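## Task

Rotate the purple-handled stopcock on the side arm of the clamped Schlenk flask to its closed position, so the handle lies crosswise to the side arm. Done only if the flask stays clamped exactly as it started, the stopper remains seated in the neck, the stand has not moved, and no glass is broken.

## Robot and tools

Robot: two six-joint arms, left_arm and right_arm, each on its own carriage (left_rail and right_rail) on one shared floor track running along y at x = 0. left_rail is always the carriage on the +y side. Each arm base sits at x = 0, y = its carriage position_m, z = 0.04 m, facing +x. left_arm's fingers are rigid; right_arm's fingers can fold when gripping near the palm or when pushed tip-first into a surface, so grip with the outer quarter of the pads on that arm.

Scene frame (all reported positions): fixed to the table, table top z = 0, +z up, +x the direction the arms face, +y to their left, y = 0 at the track middle. The table starts at x = 0.17 m. The gripper's fingers point along its own +z and close along its own y. end_effector_position is the point between closed pads; fingertips extend roughly 9 to 33 mm beyond it depending on opening.

execute_actions(actions, cameras): runs actions in sequence. An action may hold "rows", "steps", "until", and rail commands. "rows" is up to 15 rows, one per control step (1/30 s). Each row is one list of 18 numbers in [-1, 1] covering both arms: left dx, dy, dz, rx, ry, rz, gripper position, force_limit, speed, then the same nine for the right arm. The six pose numbers are an offset, not a pose: they are measured from that arm's Hand target as it stood when the action began, expressed in that Hand target's own axes, and every row refers back to that same start. 1.0 equals 0.6 m for dx/dy/dz and 180 degrees for the rotation vector rx/ry/rz. Sending six zeros re-requests the current Hand target. "steps" is 1 to 450 (default 15, at least the number of rows); after the last row the arm keeps heading to that row's target. Ramp offsets gradually across rows for smooth motion. An empty actions list just returns state and images.

Gripper numbers: position +1 = fully open (140 mm), about -0.8 pads touch, -1 closes until blocked. force_limit -1..+1 sets grip strength (roughly 14 N to 58 N at slow close); speed -1..+1 sets closing rate (about 30 to 250 mm/s). To keep a gripper unchanged, resend its last three numbers; 0 is a real command. object_status: 0 moving, 2 stopped on something while closing (a grip), 3 reached target or pads met, 1 blocked while opening. position_measured is in counts (3 open, 230 pads meeting).

Rails: in an action, {"left_rail": {"position_m": v}} with left_rail -0.8 to 1.5 m and right_rail -1.5 to 0.8 m; speed_m_s 0.01 to 1; acceleration_factor 0.1 to 1; {"stop": true} brakes. Wait for arrival with {"steps": n, "until": {"left_rail": {"position_status": ["!=", "moving"]}}}. Carriages must stay about 0.7 m apart or more. A drive carries its arm along; rows sent mid-drive also ride with it.

move(target, speed, blend, stop_force, zero, blocking, cameras): straight-line Cartesian paths. target is one 18-number row or a list of up to 15 rows, same layout and scale as rows, each an offset from the Hand target at the move's start (not from the previous target). speed in m/s, 0.002 to 0.5 (default 0.25), one value or one per target. blend in metres rounds corners in a list. stop_force 3 to 40 N ends an arm's path on contact along its direction of travel; unreliable when the gripper rotates. zero resets the force baseline (default true). blocking=false returns early; then use wait or stop before new rows or moves. The extra "move:" line reports done, off_target, held, fault, etc., and limits such as paced or held.

wait(seconds 0 to 10), stop() to brake a running move, zoom_image(camera, region [x0,y0,x1,y1] up to 504x504 px) on cam_high, cam_bench_left, cam_bench_mid, cam_bench_right, cam_left_wrist or cam_right_wrist, zero_wrist_force(arm), finished_scene(scene 1 or 2, irreversible).

Result lines: per-arm end effector position (m), quaternion wxyz, velocities; Hand target (the base for the next offsets); Joint positions (rail m, then six joints in rad); joint torques; Wrist force and torque in the end effector's axes, plus the peak since last shown; Tool commands; rail position_m, position_status (moving, done, contact_stop, time_out, stopped, stopped_with_arm, stopped_for_other_arm, stopped_for_other_carriage) and position_answer (taken or not_taken); "pose unreachable", fault and MOTOR HOT lines. Each step the controller clips commands to 150 mm and 16 degrees from the measured pose.

Avoid: torque faults (wrist joints limit 26.3 N m, about 14 N m available push) and force faults near 150 N, both stopping the arm for 10 s; large twist on the gripper while turning the stiff tap; hitting or pressing the fragile glass, the stopper or the stand; letting the two arms or carriages touch; dropping anything or knocking anything off the table; motors overheating (warning at 70 °C, brake at 85 °C). Check the handle angle in camera images before finishing.

Each tool is called after ">>>" as name(argument=value, ...), one argument or row to a line, values as JSON.

## Session

>>> execute_actions(
  actions=[],
)

Scene clock: 0.00 s.
left_arm: end_effector_position=(+0.3456, +0.8387, +0.5800) position_measured=3 object_status=3 end_effector_quat_wxyz=(+0.000, +1.000, +0.000, +0.000) | right_arm: end_effector_position=(+0.3456, -1.1254, +0.5800) position_measured=3 object_status=3 end_effector_quat_wxyz=(+0.000, +1.000, +0.000, +0.000)
Joint positions: left_arm=[0.811 -0.316 -1.725 0.971 -0.816 -1.571 2.826] | right_arm=[-1.153 -0.316 -1.725 0.971 -0.816 -1.571 2.826]
Joint velocities: within noise
Joint torques (N m): no reading
Wrist force (N): no reading
Wrist torque (N m): no reading
Wrist force, peak (N): no reading
Hand target: left_arm +0.3456, +0.8387, +0.5800; +0.000, +1.000, +0.000, +0.000 | right_arm +0.3456, -1.1254, +0.5800; +0.000, +1.000, +0.000, +0.000
Tool commands: left_gripper/position=+1.0 left_gripper/force_limit=+1.0 left_gripper/speed=+1.0 right_gripper/position=+1.0 right_gripper/force_limit=+1.0 right_gripper/speed=+1.0
left_rail: position_m=0.811 position_status=done
right_rail: position_m=-1.153 position_status=done

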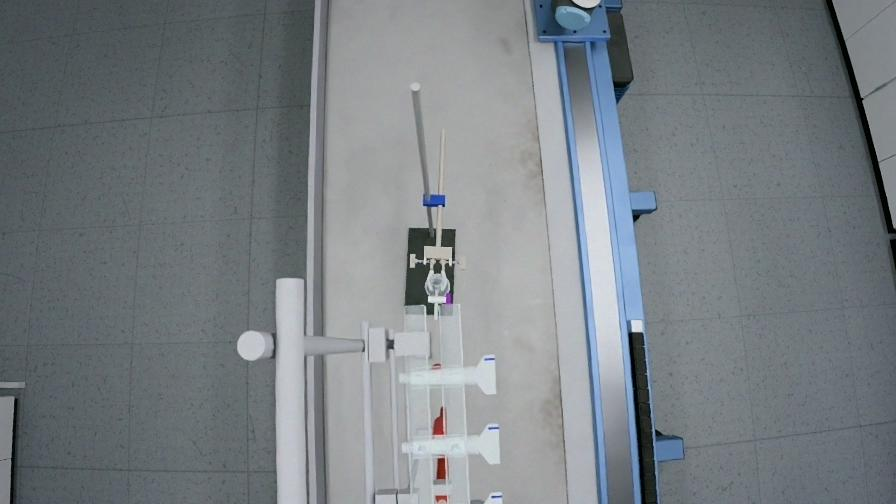

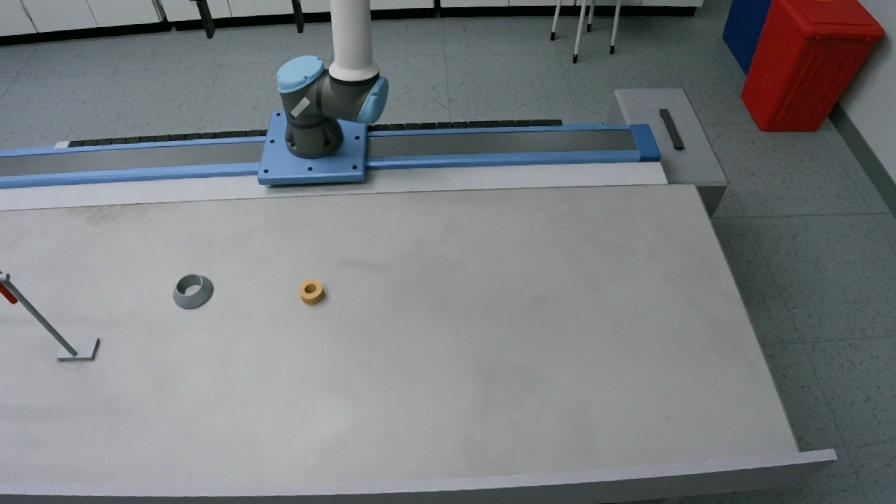

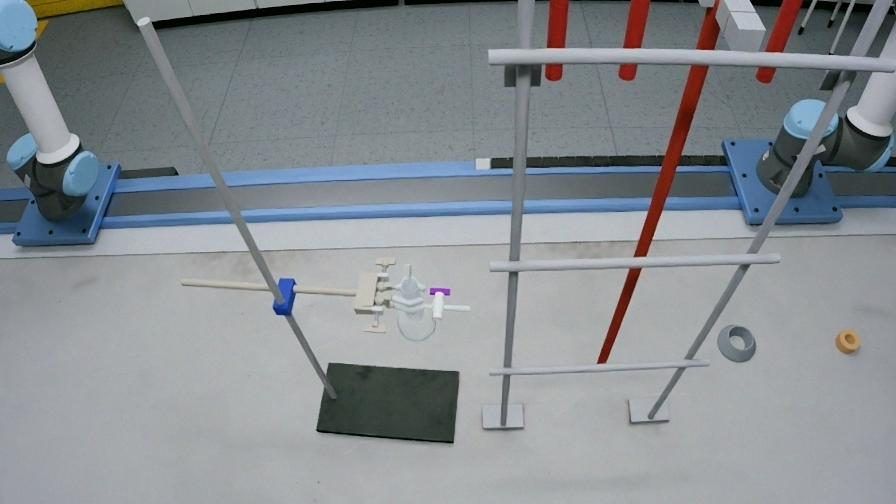

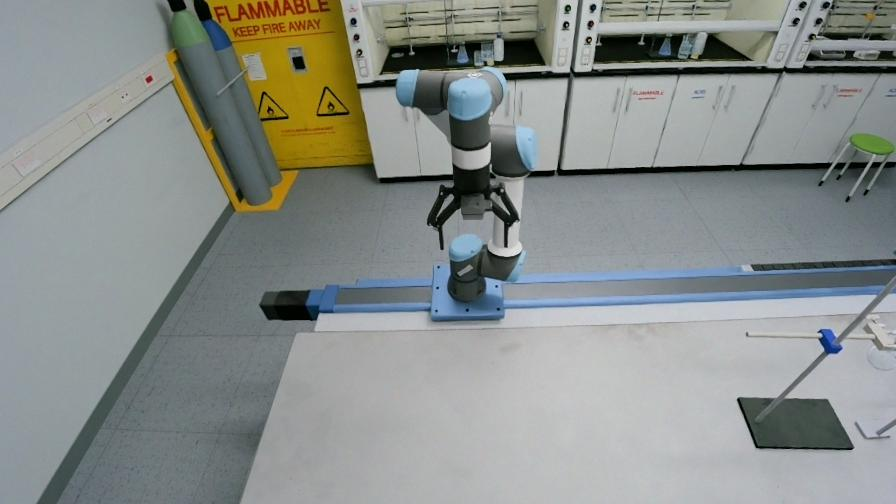

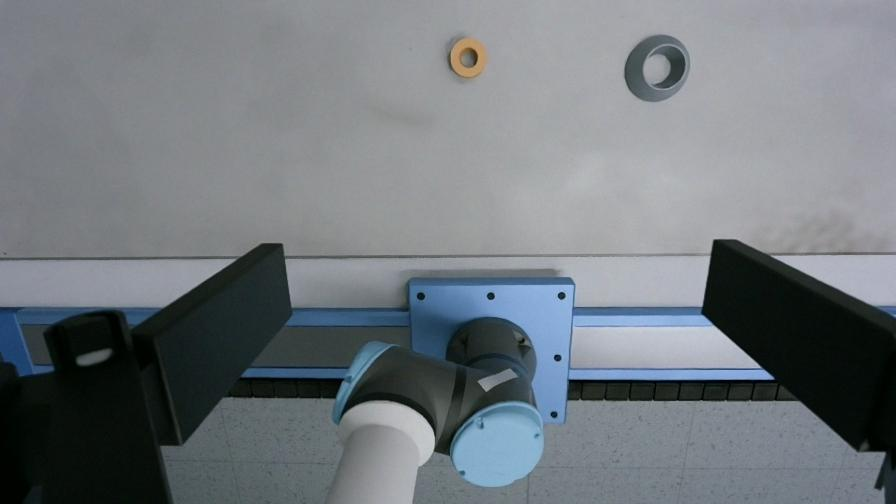

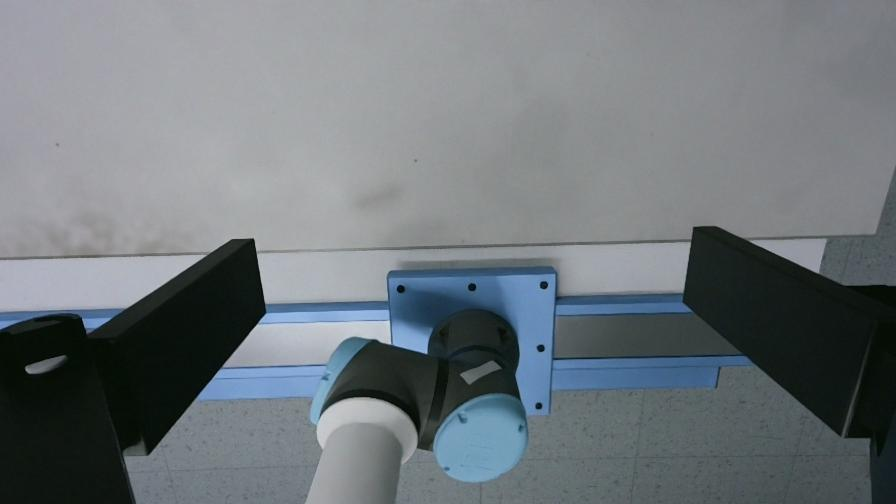

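>>> zoom_image(
  camera="cam_bench_mid",
  region=[340, 240, 500, 360],
)

>>> zoom_image(
  camera="cam_high",
  region=[380, 190, 520, 330],
)

>>> zoom_image(
  camera="cam_bench_right",
  region=[730, 270, 896, 460],
)

Scaled by 3.150.

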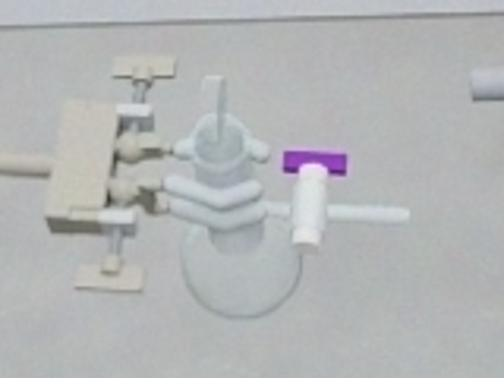

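Scaled by 3.600.

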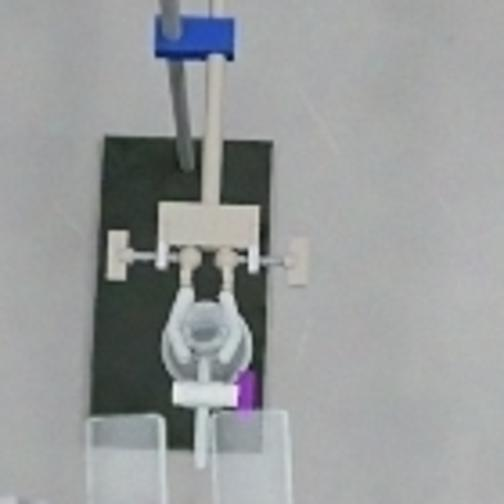

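Scaled by 2.653.

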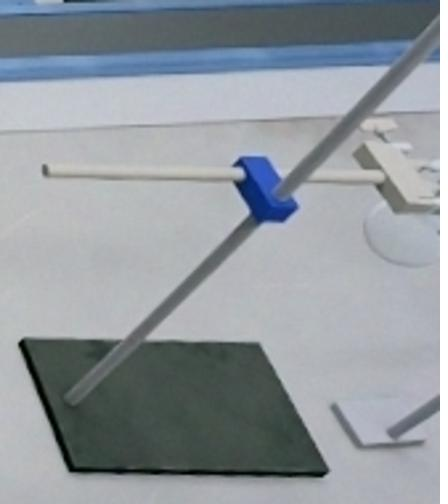

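>>> zoom_image(
  camera="cam_high",
  region=[220, 250, 520, 504],
)

>>> zoom_image(
  camera="cam_bench_mid",
  region=[470, 0, 896, 450],
)

>>> zoom_image(
  camera="cam_bench_left",
  region=[0, 200, 250, 400],
)

>>> zoom_image(
  camera="cam_bench_mid",
  region=[400, 260, 480, 340],
)

Scaled by 1.680.

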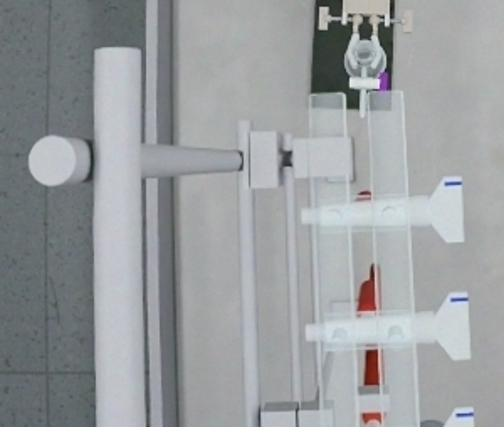

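Scaled by 1.120.

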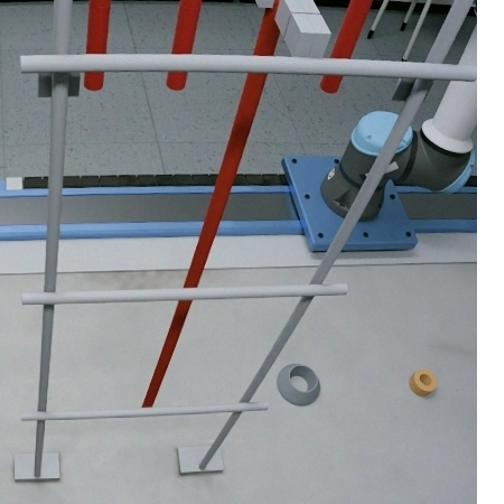

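Scaled by 2.016.

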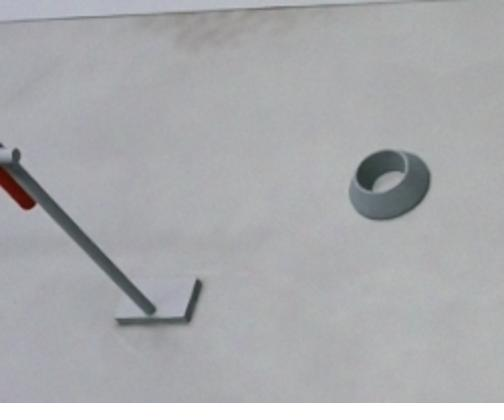

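Scaled by 6.300.

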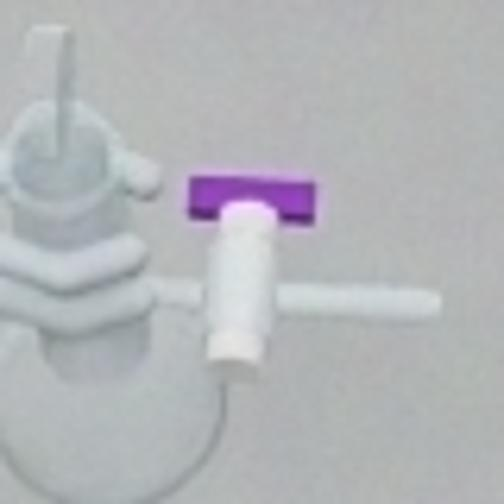

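>>> zoom_image(
  camera="cam_bench_mid",
  region=[500, 0, 896, 120],
)

>>> zoom_image(
  camera="cam_high",
  region=[340, 290, 520, 504],
)

>>> zoom_image(
  camera="cam_bench_mid",
  region=[100, 0, 400, 460],
)

Scaled by 1.273.

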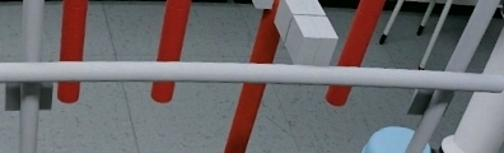

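Scaled by 2.355.

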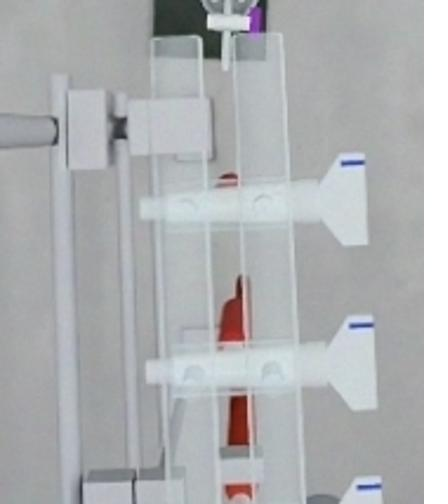

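Scaled by 1.096.

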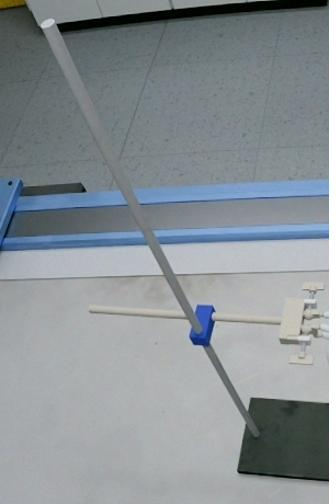

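>>> move(
  target=[
    [0.0573, -0.37, 0.1333, 0, 0, 0, -0.325, -1, -0.5, 0, 0, 0, 0, 0, 0, 1, 1, 1],
    [0.0573, -0.37, 0.2667, 0, 0.5, 0, -0.325, -1, -0.5, 0, 0, 0, 0, 0, 0, 1, 1, 1],
  ],
  blend=[0.05, 0],
  speed=0.25,
  cameras=["cam_left_wrist", "cam_bench_left"],
)

Scene clock: 29.30 s.
left_arm: end_effector_position=(+0.3800, +1.0607, +0.4200) position_measured=170 object_status=3 end_effector_quat_wxyz=(+0.000, +0.707, +0.000, +0.707) | right_arm: end_effector_position=(+0.3456, -1.1254, +0.5800) position_measured=3 object_status=3 end_effector_quat_wxyz=(+0.000, +1.000, +0.000, +0.000)
Joint positions: left_arm=[0.811 0.76 -1.625 2.522 -4.039 -2.33 3.142] | right_arm=[-1.153 -0.316 -1.725 0.971 -0.816 -1.571 2.826]
Joint torques (N m): left_arm=[10.93 -8.78 -27.73 -3.77 -1.6 -1.66] | right_arm=[0.67 -12.72 -16.82 -3.8 0.23 0.04]
Wrist force (N): left_arm=[3.9 -2.4 5.3] | right_arm=[0.3 0.1 -0.3]
Wrist torque (N m): left_arm=[-0.95 0.03 0.46] | right_arm=[0.02 -0.07 -0.01]
Wrist force, peak (N): left_arm=[3.9 -2.3 5.5] | right_arm=[0.7 0.5 -0.2]
Hand target: left_arm +0.3800, +1.0607, +0.4200; +0.000, +0.707, +0.000, +0.707 | right_arm +0.3456, -1.1254, +0.5800; +0.000, +1.000, +0.000, +0.000
Off the commanded pose: left_arm 0.000 m, 0 deg | right_arm 0.000 m, 0 deg.
left_rail: position_m=0.811 position_status=done
right_rail: position_m=-1.153 position_status=done
move: done
camera_calibration:
cam_left_wrist: T_world_to_cam=[[0.0470934, -0.998537, -0.0265694, 1.06856], [-0.297349, 0.0113793, -0.954701, 0.51741], [0.953607, 0.0528604, -0.296378, -0.151093], [0, 0, 0, 1]]
Images, in order: cam_bench_left, cam_left_wrist.

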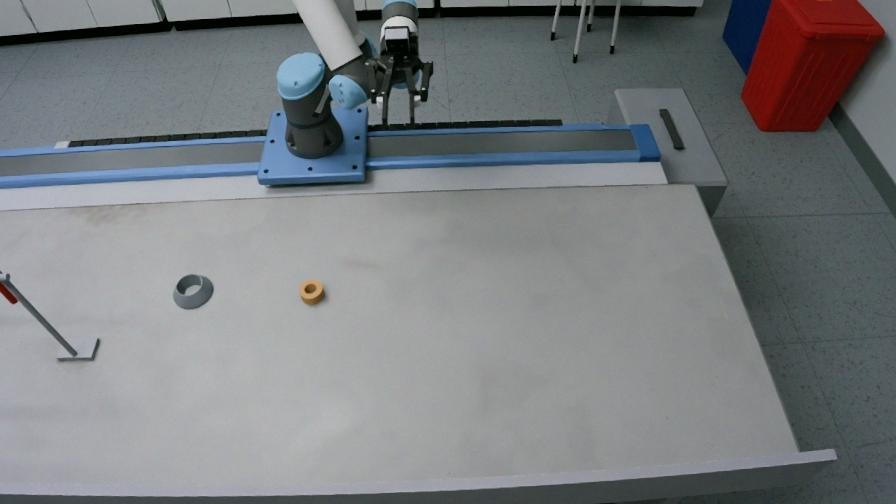

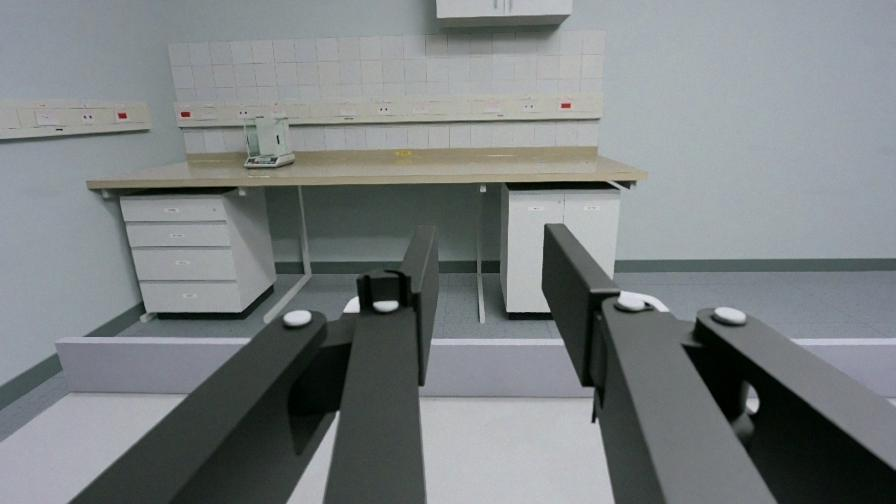

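>>> execute_actions(
  actions=[
    {"left_rail": {"position_m": -0.3, "speed_m_s": 0.5, "acceleration_factor": 0.4}, "steps": 240, "until": {"left_rail": {"position_status": ["!=", "moving"]}}},
  ],
)

Scene clock: 33.10 s.
left_arm: end_effector_position=(+0.3800, -0.0507, +0.4200) position_measured=170 object_status=3 end_effector_quat_wxyz=(+0.000, +0.707, +0.000, +0.707) end_effector_velocity=(+0.000, -0.001, +0.000) end_effector_angular_velocity=(+0.000, +0.000, -0.001) | right_arm: end_effector_position=(+0.3456, -1.1254, +0.5800) position_measured=3 object_status=3 end_effector_quat_wxyz=(+0.000, +1.000, +0.000, +0.000)
Joint positions: left_arm=[-0.3 0.76 -1.625 2.522 -4.039 -2.33 3.142] | right_arm=[-1.153 -0.316 -1.725 0.971 -0.816 -1.571 2.826]
Joint velocities: left_arm=[-0.001 -0.001 0 0 0 0 0] | right_arm=[within noise]
Joint torques (N m): left_arm=[7.68 -8.91 -15.95 -1.66 0.11 -1.72] | right_arm=[0.26 -12.63 -14.97 -3.68 0.17 0.19]
Wrist force (N): left_arm=[3.9 -2.4 5.2] | right_arm=[0.2 0.2 -0.6]
Wrist torque (N m): left_arm=[-0.96 0.03 0.47] | right_arm=[0.04 -0.05 -0.01]
Wrist force, peak (N): left_arm=[4.1 -3.7 5.4] | right_arm=[-0.3 0.5 -0.4]
Hand target: left_arm +0.3800, -0.0507, +0.4200; +0.000, +0.707, +0.000, +0.707 | right_arm +0.3456, -1.1254, +0.5800; +0.000, +1.000, +0.000, +0.000
Tool commands: left_gripper/position=-0.325 left_gripper/force_limit=-1.0 left_gripper/speed=-0.5 right_gripper/position=+1.0 right_gripper/force_limit=+1.0 right_gripper/speed=+1.0
Off the commanded pose: left_arm 0.000 m, 0 deg | right_arm 0.000 m, 0 deg.
left_rail: position_m=-0.300 speed_m_s=0.50 position_status=done
right_rail: position_m=-1.153 position_status=done
camera_calibration:
cam_left_wrist: T_world_to_cam=[[0.04708, -0.998538, -0.0265609, -0.0411932], [-0.297193, 0.0113838, -0.954749, 0.53002], [0.953656, 0.0528433, -0.296223, -0.0924351], [0, 0, 0, 1]]
cam_right_wrist: T_world_to_cam=[[-0.0312723, -0.999466, 0.0094297, -1.10753], [-0.949091, 0.0326521, 0.313304, 0.19526], [-0.313445, 0.000848084, -0.949606, 0.804801], [0, 0, 0, 1]]

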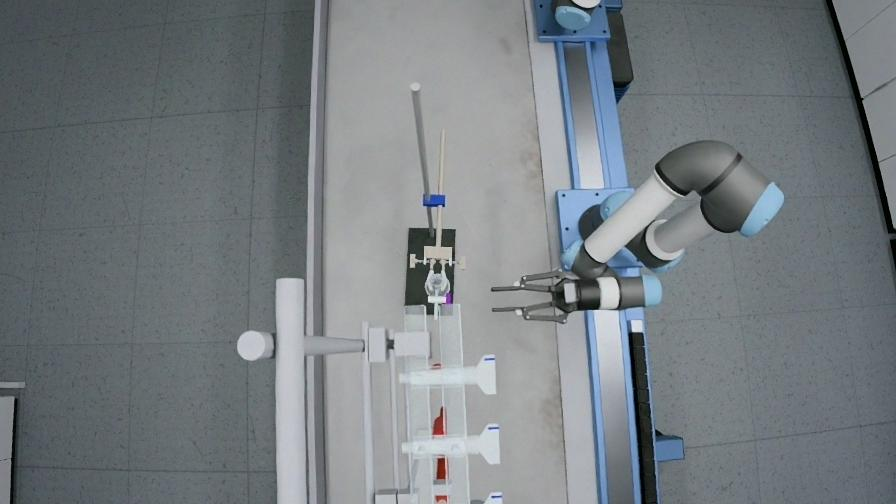

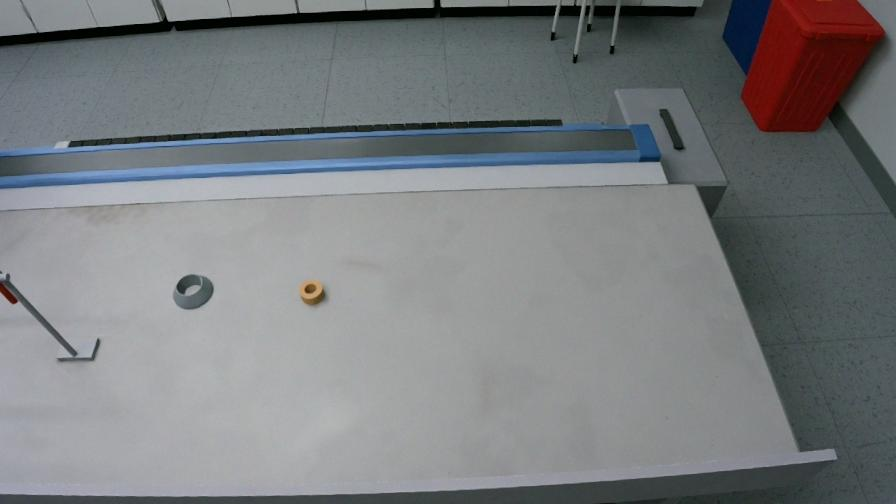

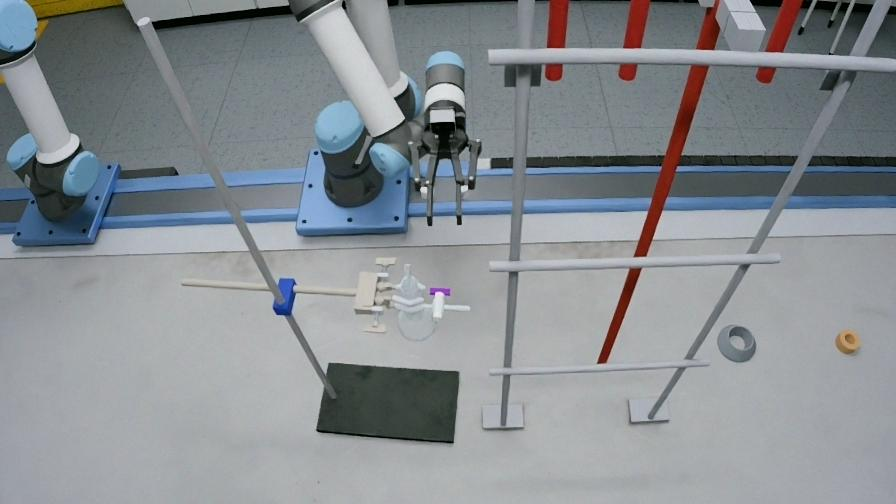

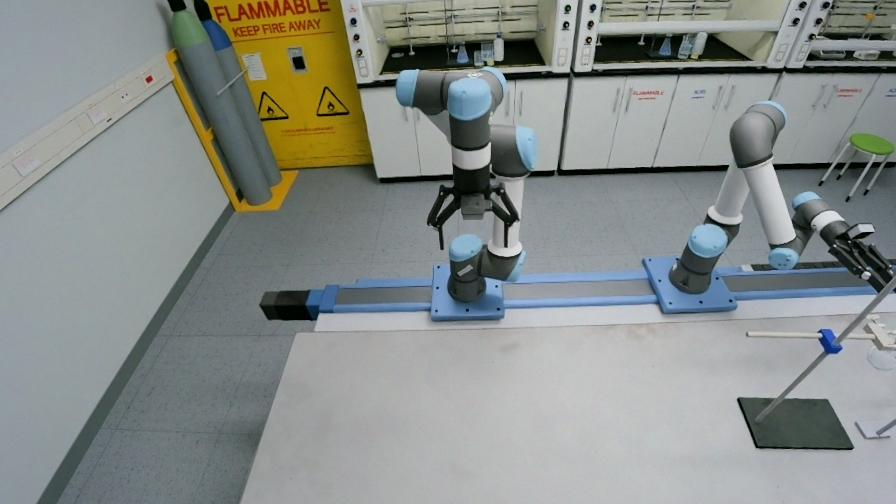

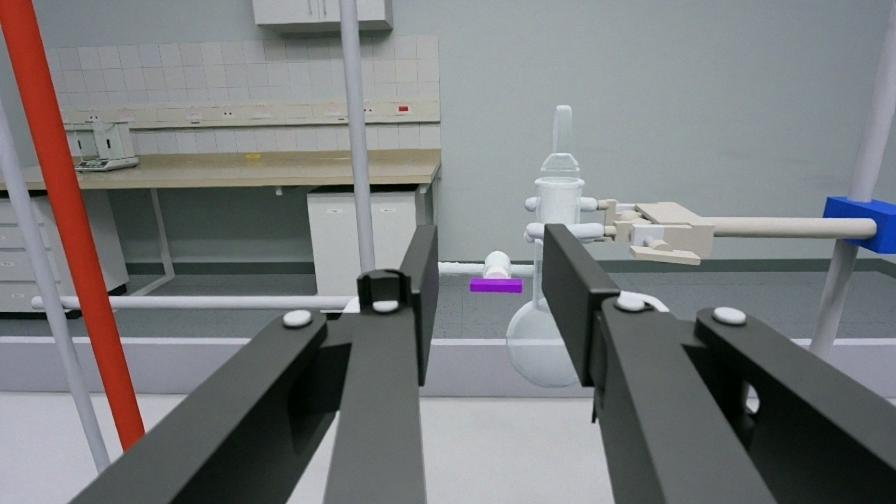

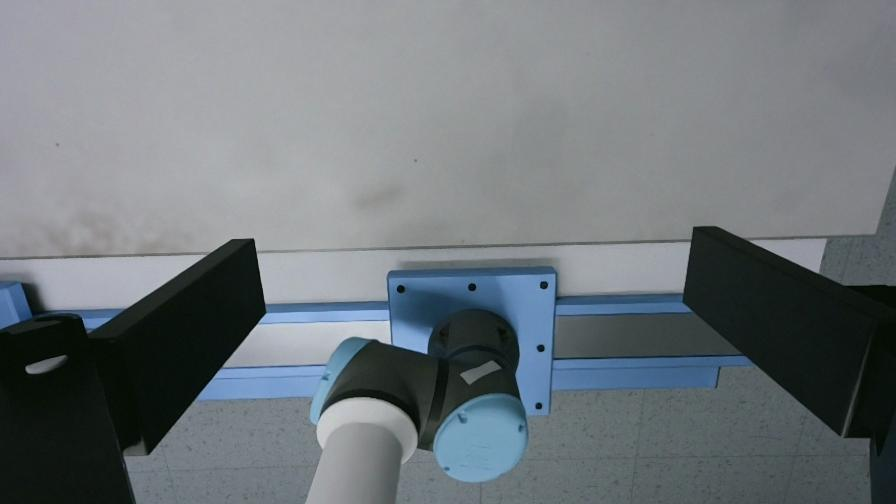

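>>> zoom_image(
  camera="cam_left_wrist",
  region=[430, 90, 730, 400],
)

>>> zoom_image(
  camera="cam_left_wrist",
  region=[430, 225, 570, 325],
)

>>> zoom_image(
  camera="cam_high",
  region=[400, 230, 580, 350],
)

>>> zoom_image(
  camera="cam_bench_mid",
  region=[360, 130, 520, 350],
)

Scaled by 1.626.

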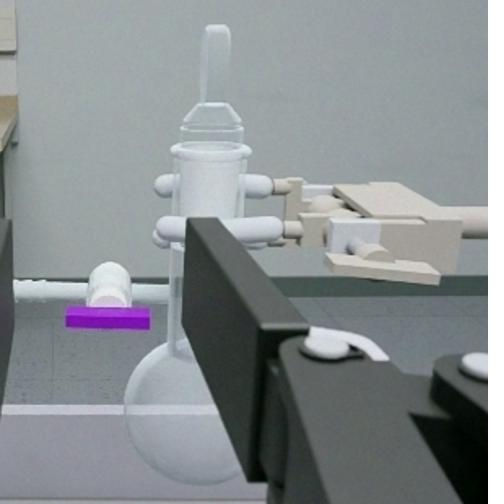

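Scaled by 3.600.

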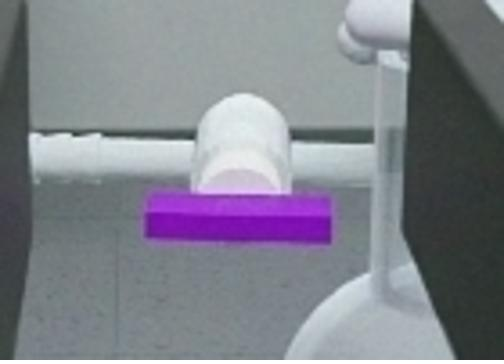

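Scaled by 2.800.

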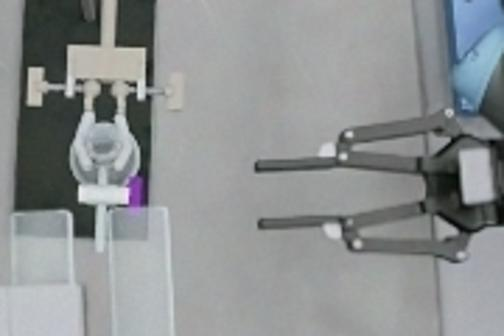

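Scaled by 2.291.

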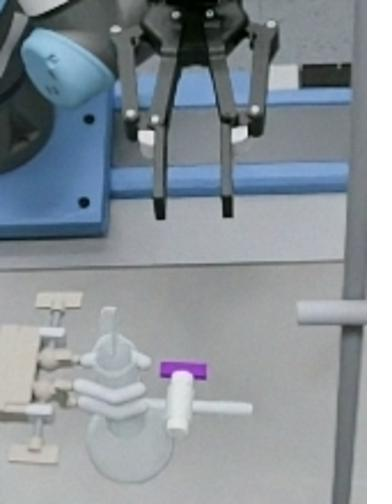

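>>> zoom_image(
  camera="cam_left_wrist",
  region=[460, 245, 535, 300],
)

>>> zoom_image(
  camera="cam_bench_mid",
  region=[420, 280, 475, 325],
)

>>> zoom_image(
  camera="cam_high",
  region=[420, 265, 470, 325],
)

Scaled by 6.720.

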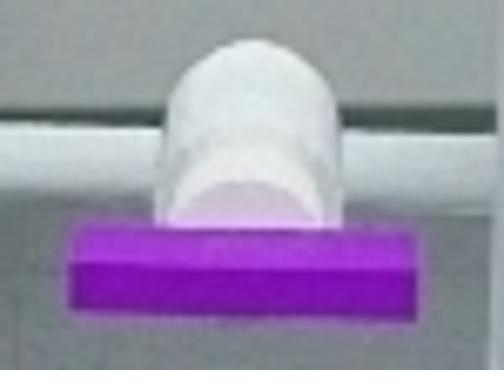

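Scaled by 9.164.

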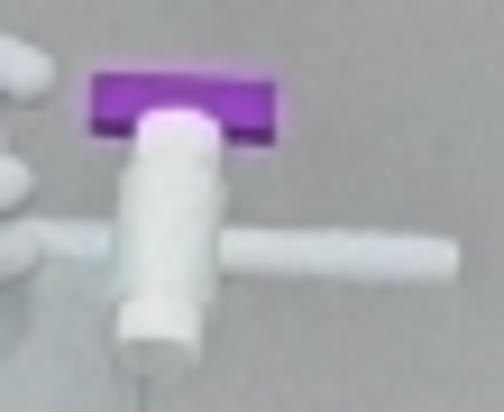

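Scaled by 8.400.

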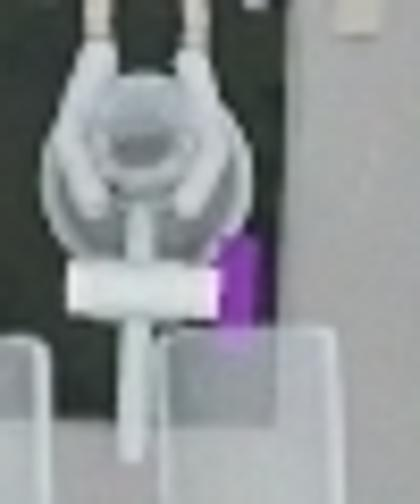

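>>> zoom_image(
  camera="cam_bench_mid",
  region=[410, 170, 490, 240],
)

>>> zoom_image(
  camera="cam_high",
  region=[480, 260, 600, 340],
)

Scaled by 6.300.

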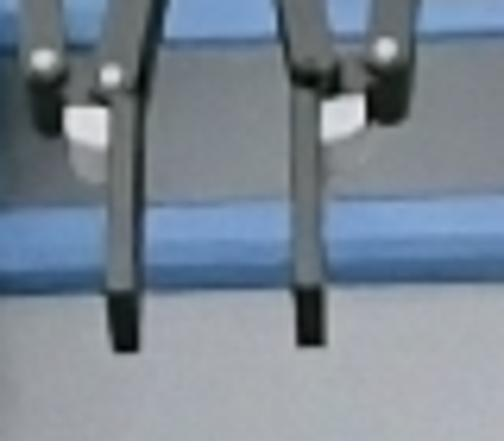

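Scaled by 4.200.

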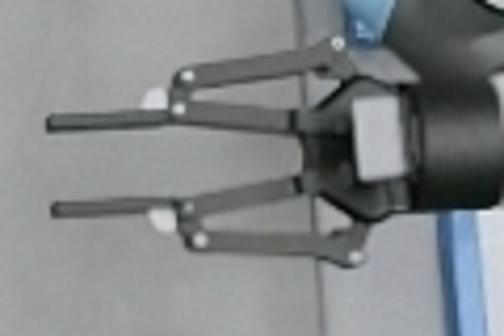

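>>> zoom_image(
  camera="cam_high",
  region=[424, 288, 454, 312],
)

>>> zoom_image(
  camera="cam_high",
  region=[425, 240, 450, 325],
)

Scaled by 16.800.

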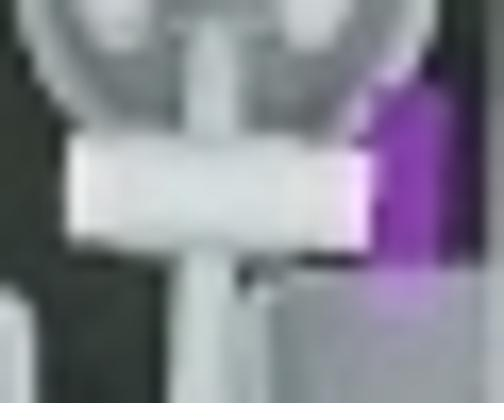

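Scaled by 5.929.

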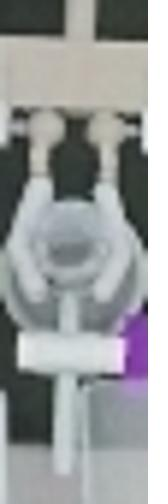

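>>> move(
  target=[-0.0833, 0.0033, 0.1, -0.01833, -0.01833, -0.49977, -0.325, -1, -0.5, 0, 0, 0, 0, 0, 0, 1, 1, 1],
  speed=0.22,
  cameras=["cam_left_wrist", "cam_bench_mid", "cam_high"],
)

Scene clock: 48.23 s.
left_arm: end_effector_position=(+0.4400, -0.0527, +0.3700) position_measured=170 object_status=3 end_effector_quat_wxyz=(+0.518, +0.518, +0.481, +0.481) | right_arm: end_effector_position=(+0.3456, -1.1254, +0.5800) position_measured=3 object_status=3 end_effector_quat_wxyz=(+0.000, +1.000, +0.000, +0.000)
Joint positions: left_arm=[-0.3 0.662 -1.363 2.455 -4.233 -2.306 1.571] | right_arm=[-1.153 -0.316 -1.725 0.971 -0.816 -1.571 2.826]
Joint torques (N m): left_arm=[-12.31 -13.43 -23.66 -4.19 1.64 -1.61] | right_arm=[0.62 -13.09 -15.15 -3.59 0.17 0.27]
Wrist force (N): left_arm=[1.3 0.4 3.7] | right_arm=[0.2 0.1 0.0]
Wrist torque (N m): left_arm=[-0.88 0.11 -0.50] | right_arm=[0.03 -0.04 -0.01]
Wrist force, peak (N): left_arm=[4.0 -2.3 5.5] | right_arm=[0.6 0.5 0.0]
Hand target: left_arm +0.4400, -0.0527, +0.3700; +0.518, +0.518, +0.481, +0.481 | right_arm +0.3456, -1.1254, +0.5800; +0.000, +1.000, +0.000, +0.000
Off the commanded pose: left_arm 0.000 m, 0 deg | right_arm 0.000 m, 0 deg.
left_rail: position_m=-0.300 speed_m_s=0.50 position_status=done
right_rail: position_m=-1.153 position_status=done
move: done
camera_calibration:
cam_left_wrist: T_world_to_cam=[[0.0450525, -0.0301015, 0.998531, -0.374701], [-0.366347, -0.930407, -0.0115187, 0.131904], [0.929387, -0.365289, -0.0529448, -0.265735], [0, 0, 0, 1]]
Images, in order: cam_high, cam_bench_mid, cam_left_wrist.

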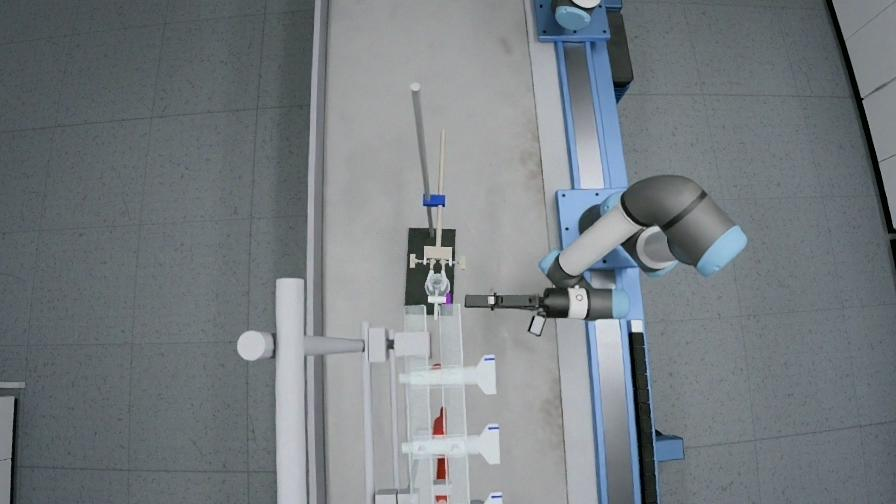

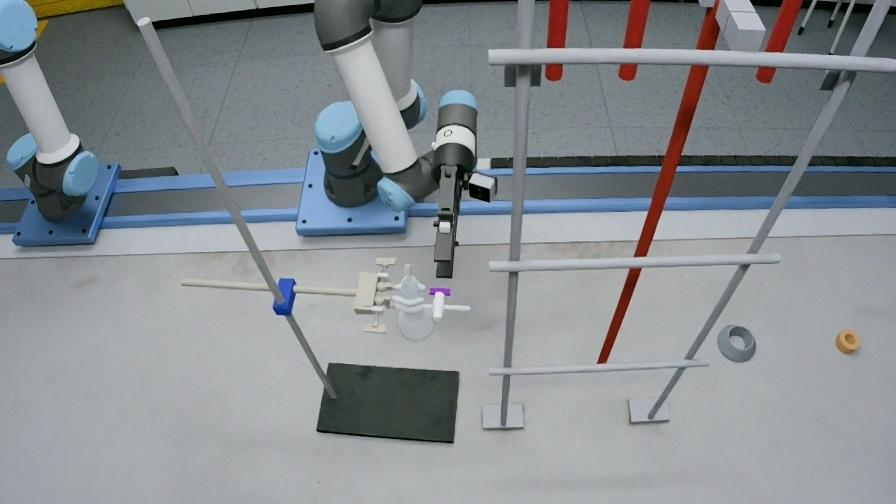

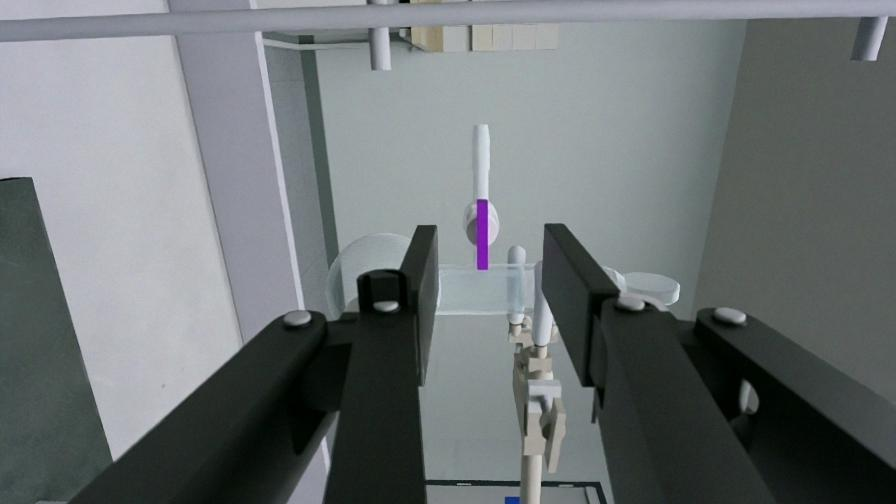

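>>> zoom_image(
  camera="cam_left_wrist",
  region=[400, 110, 580, 290],
)

>>> zoom_image(
  camera="cam_left_wrist",
  region=[450, 180, 520, 280],
)

>>> zoom_image(
  camera="cam_high",
  region=[420, 270, 520, 330],
)

>>> zoom_image(
  camera="cam_bench_mid",
  region=[400, 220, 490, 330],
)

Scaled by 2.800.

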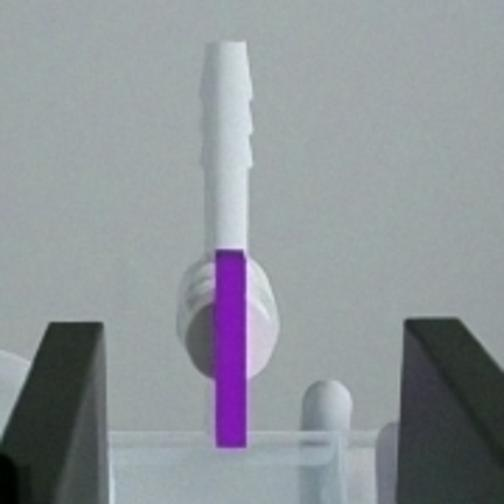

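Scaled by 5.040.

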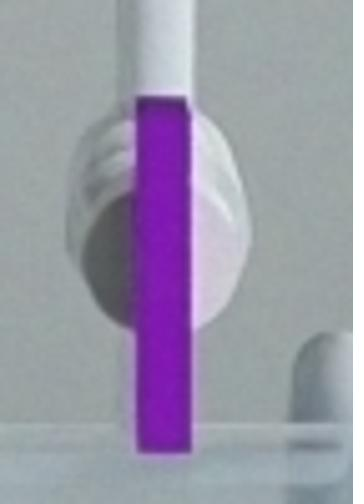

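Scaled by 5.040.

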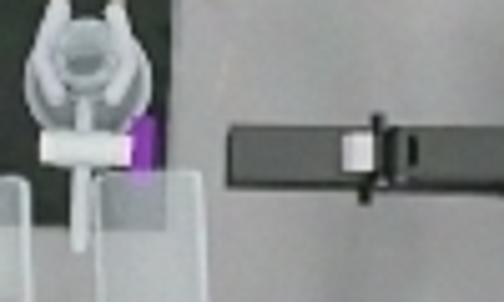

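Scaled by 4.582.

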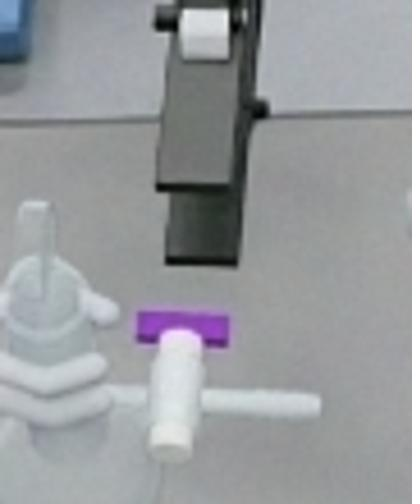

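>>> move(
  target=[-0.00417, -0.00317, 0.04667, 0, 0, 0, -0.325, -1, -0.5, 0, 0, 0, 0, 0, 0, 1, 1, 1],
  speed=0.05,
  stop_force=5,
  cameras=["cam_left_wrist", "cam_bench_mid", "cam_high"],
)

>>> zoom_image(
  camera="cam_left_wrist",
  region=[400, 110, 580, 290],
)

>>> zoom_image(
  camera="cam_high",
  region=[420, 270, 520, 330],
)

>>> zoom_image(
  camera="cam_bench_mid",
  region=[400, 240, 490, 330],
)

Scene clock: 56.23 s.
left_arm: end_effector_position=(+0.4677, -0.0573, +0.3681) position_measured=170 object_status=3 end_effector_quat_wxyz=(+0.518, +0.518, +0.481, +0.481) | right_arm: end_effector_position=(+0.3456, -1.1254, +0.5800) position_measured=3 object_status=3 end_effector_quat_wxyz=(+0.000, +1.000, +0.000, +0.000)
Joint positions: left_arm=[-0.3 0.589 -1.34 2.431 -4.232 -2.233 1.571] | right_arm=[-1.153 -0.316 -1.725 0.971 -0.816 -1.571 2.826]
Joint torques (N m): left_arm=[-12.41 -15.65 -22.63 -0.36 1.63 -1.77] | right_arm=[1.76 -13.88 -14.68 -3.63 0.05 0.24]
Wrist force (N): left_arm=[1.3 0.3 3.7] | right_arm=[0.2 0.5 -0.3]
Wrist torque (N m): left_arm=[-0.94 0.13 -0.52] | right_arm=[0.11 -0.04 0.00]
Wrist force, peak (N): left_arm=[1.7 0.3 3.8] | right_arm=[0.4 0.5 -0.1]
Hand target: left_arm +0.4677, -0.0573, +0.3681; +0.518, +0.518, +0.481, +0.481 | right_arm +0.3456, -1.1254, +0.5800; +0.000, +1.000, +0.000, +0.000
Off the commanded pose: left_arm 0.000 m, 0 deg | right_arm 0.000 m, 0 deg.
left_rail: position_m=-0.300 speed_m_s=0.50 position_status=done
right_rail: position_m=-1.153 position_status=done
move: done
camera_calibration:
cam_left_wrist: T_world_to_cam=[[0.0450079, -0.0298853, 0.99854, -0.37415], [-0.366351, -0.930408, -0.0113334, 0.137753], [0.929388, -0.365306, -0.0528242, -0.293335], [0, 0, 0, 1]]
Images, in order: cam_high, cam_bench_mid, cam_left_wrist.

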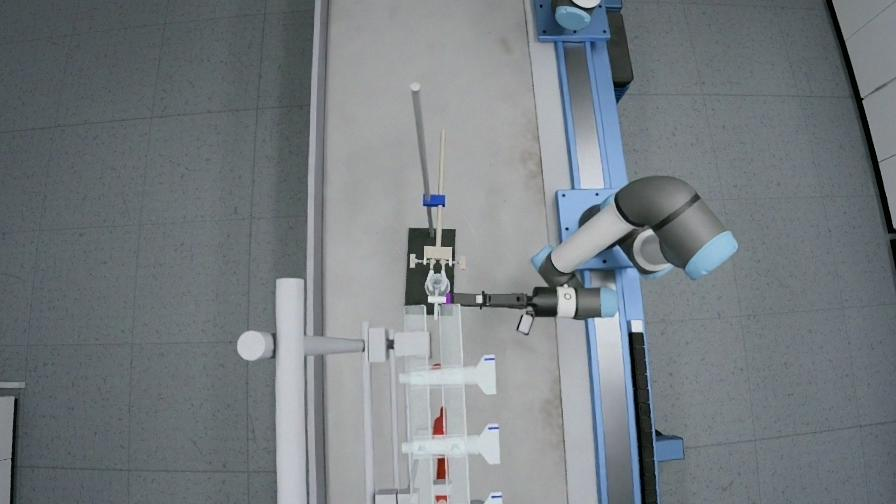

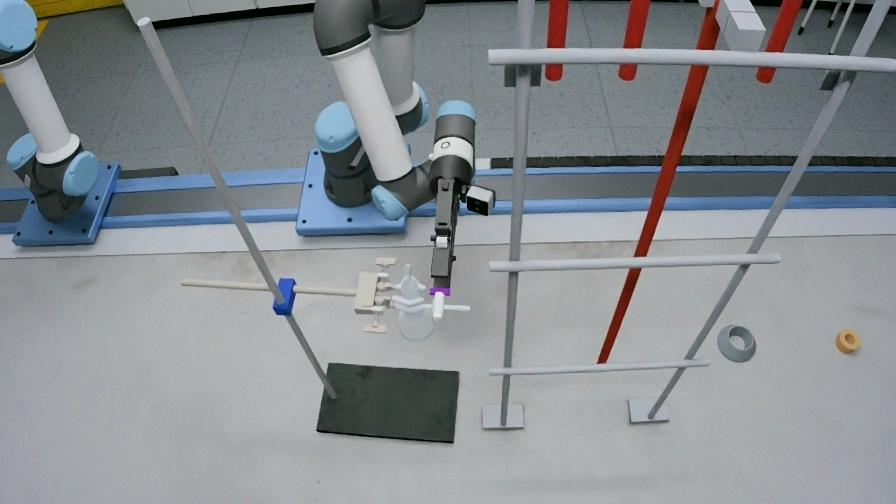

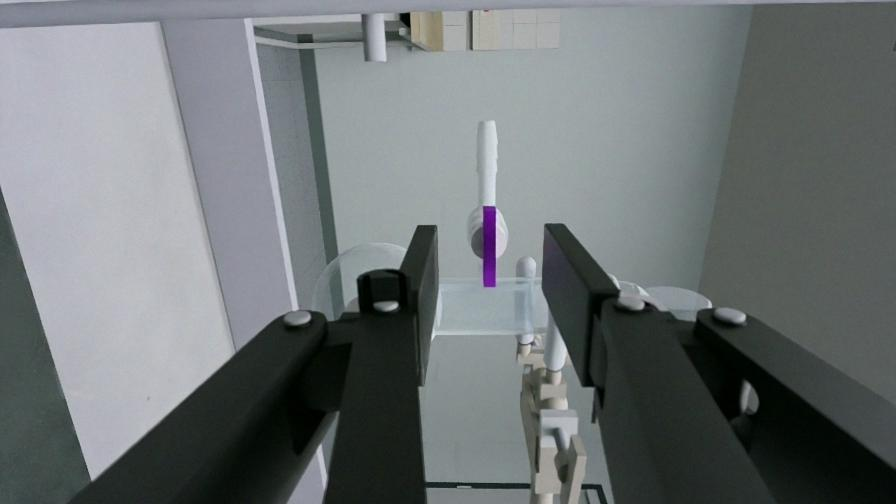

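Scaled by 2.800.

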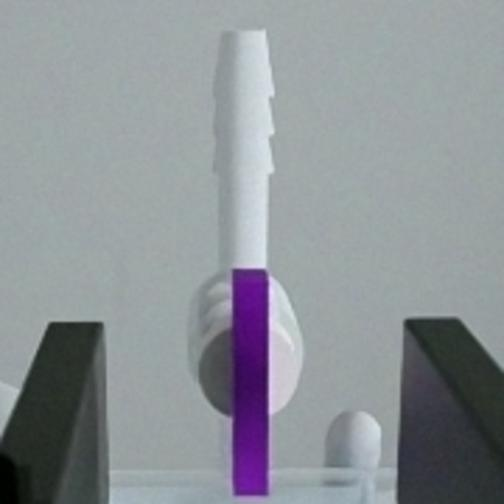

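Scaled by 5.040.

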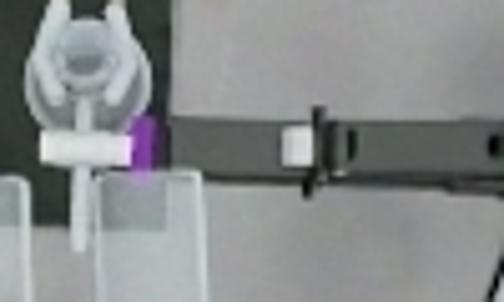

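Scaled by 5.600.

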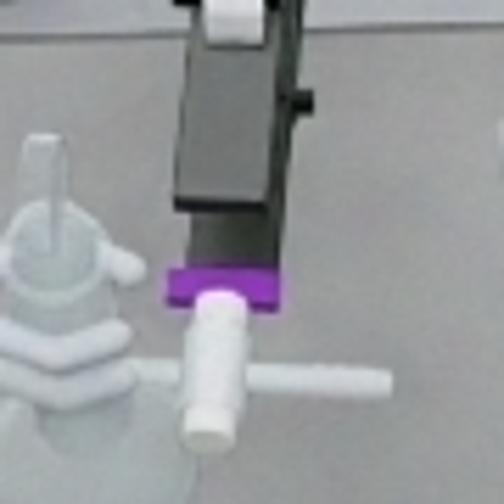

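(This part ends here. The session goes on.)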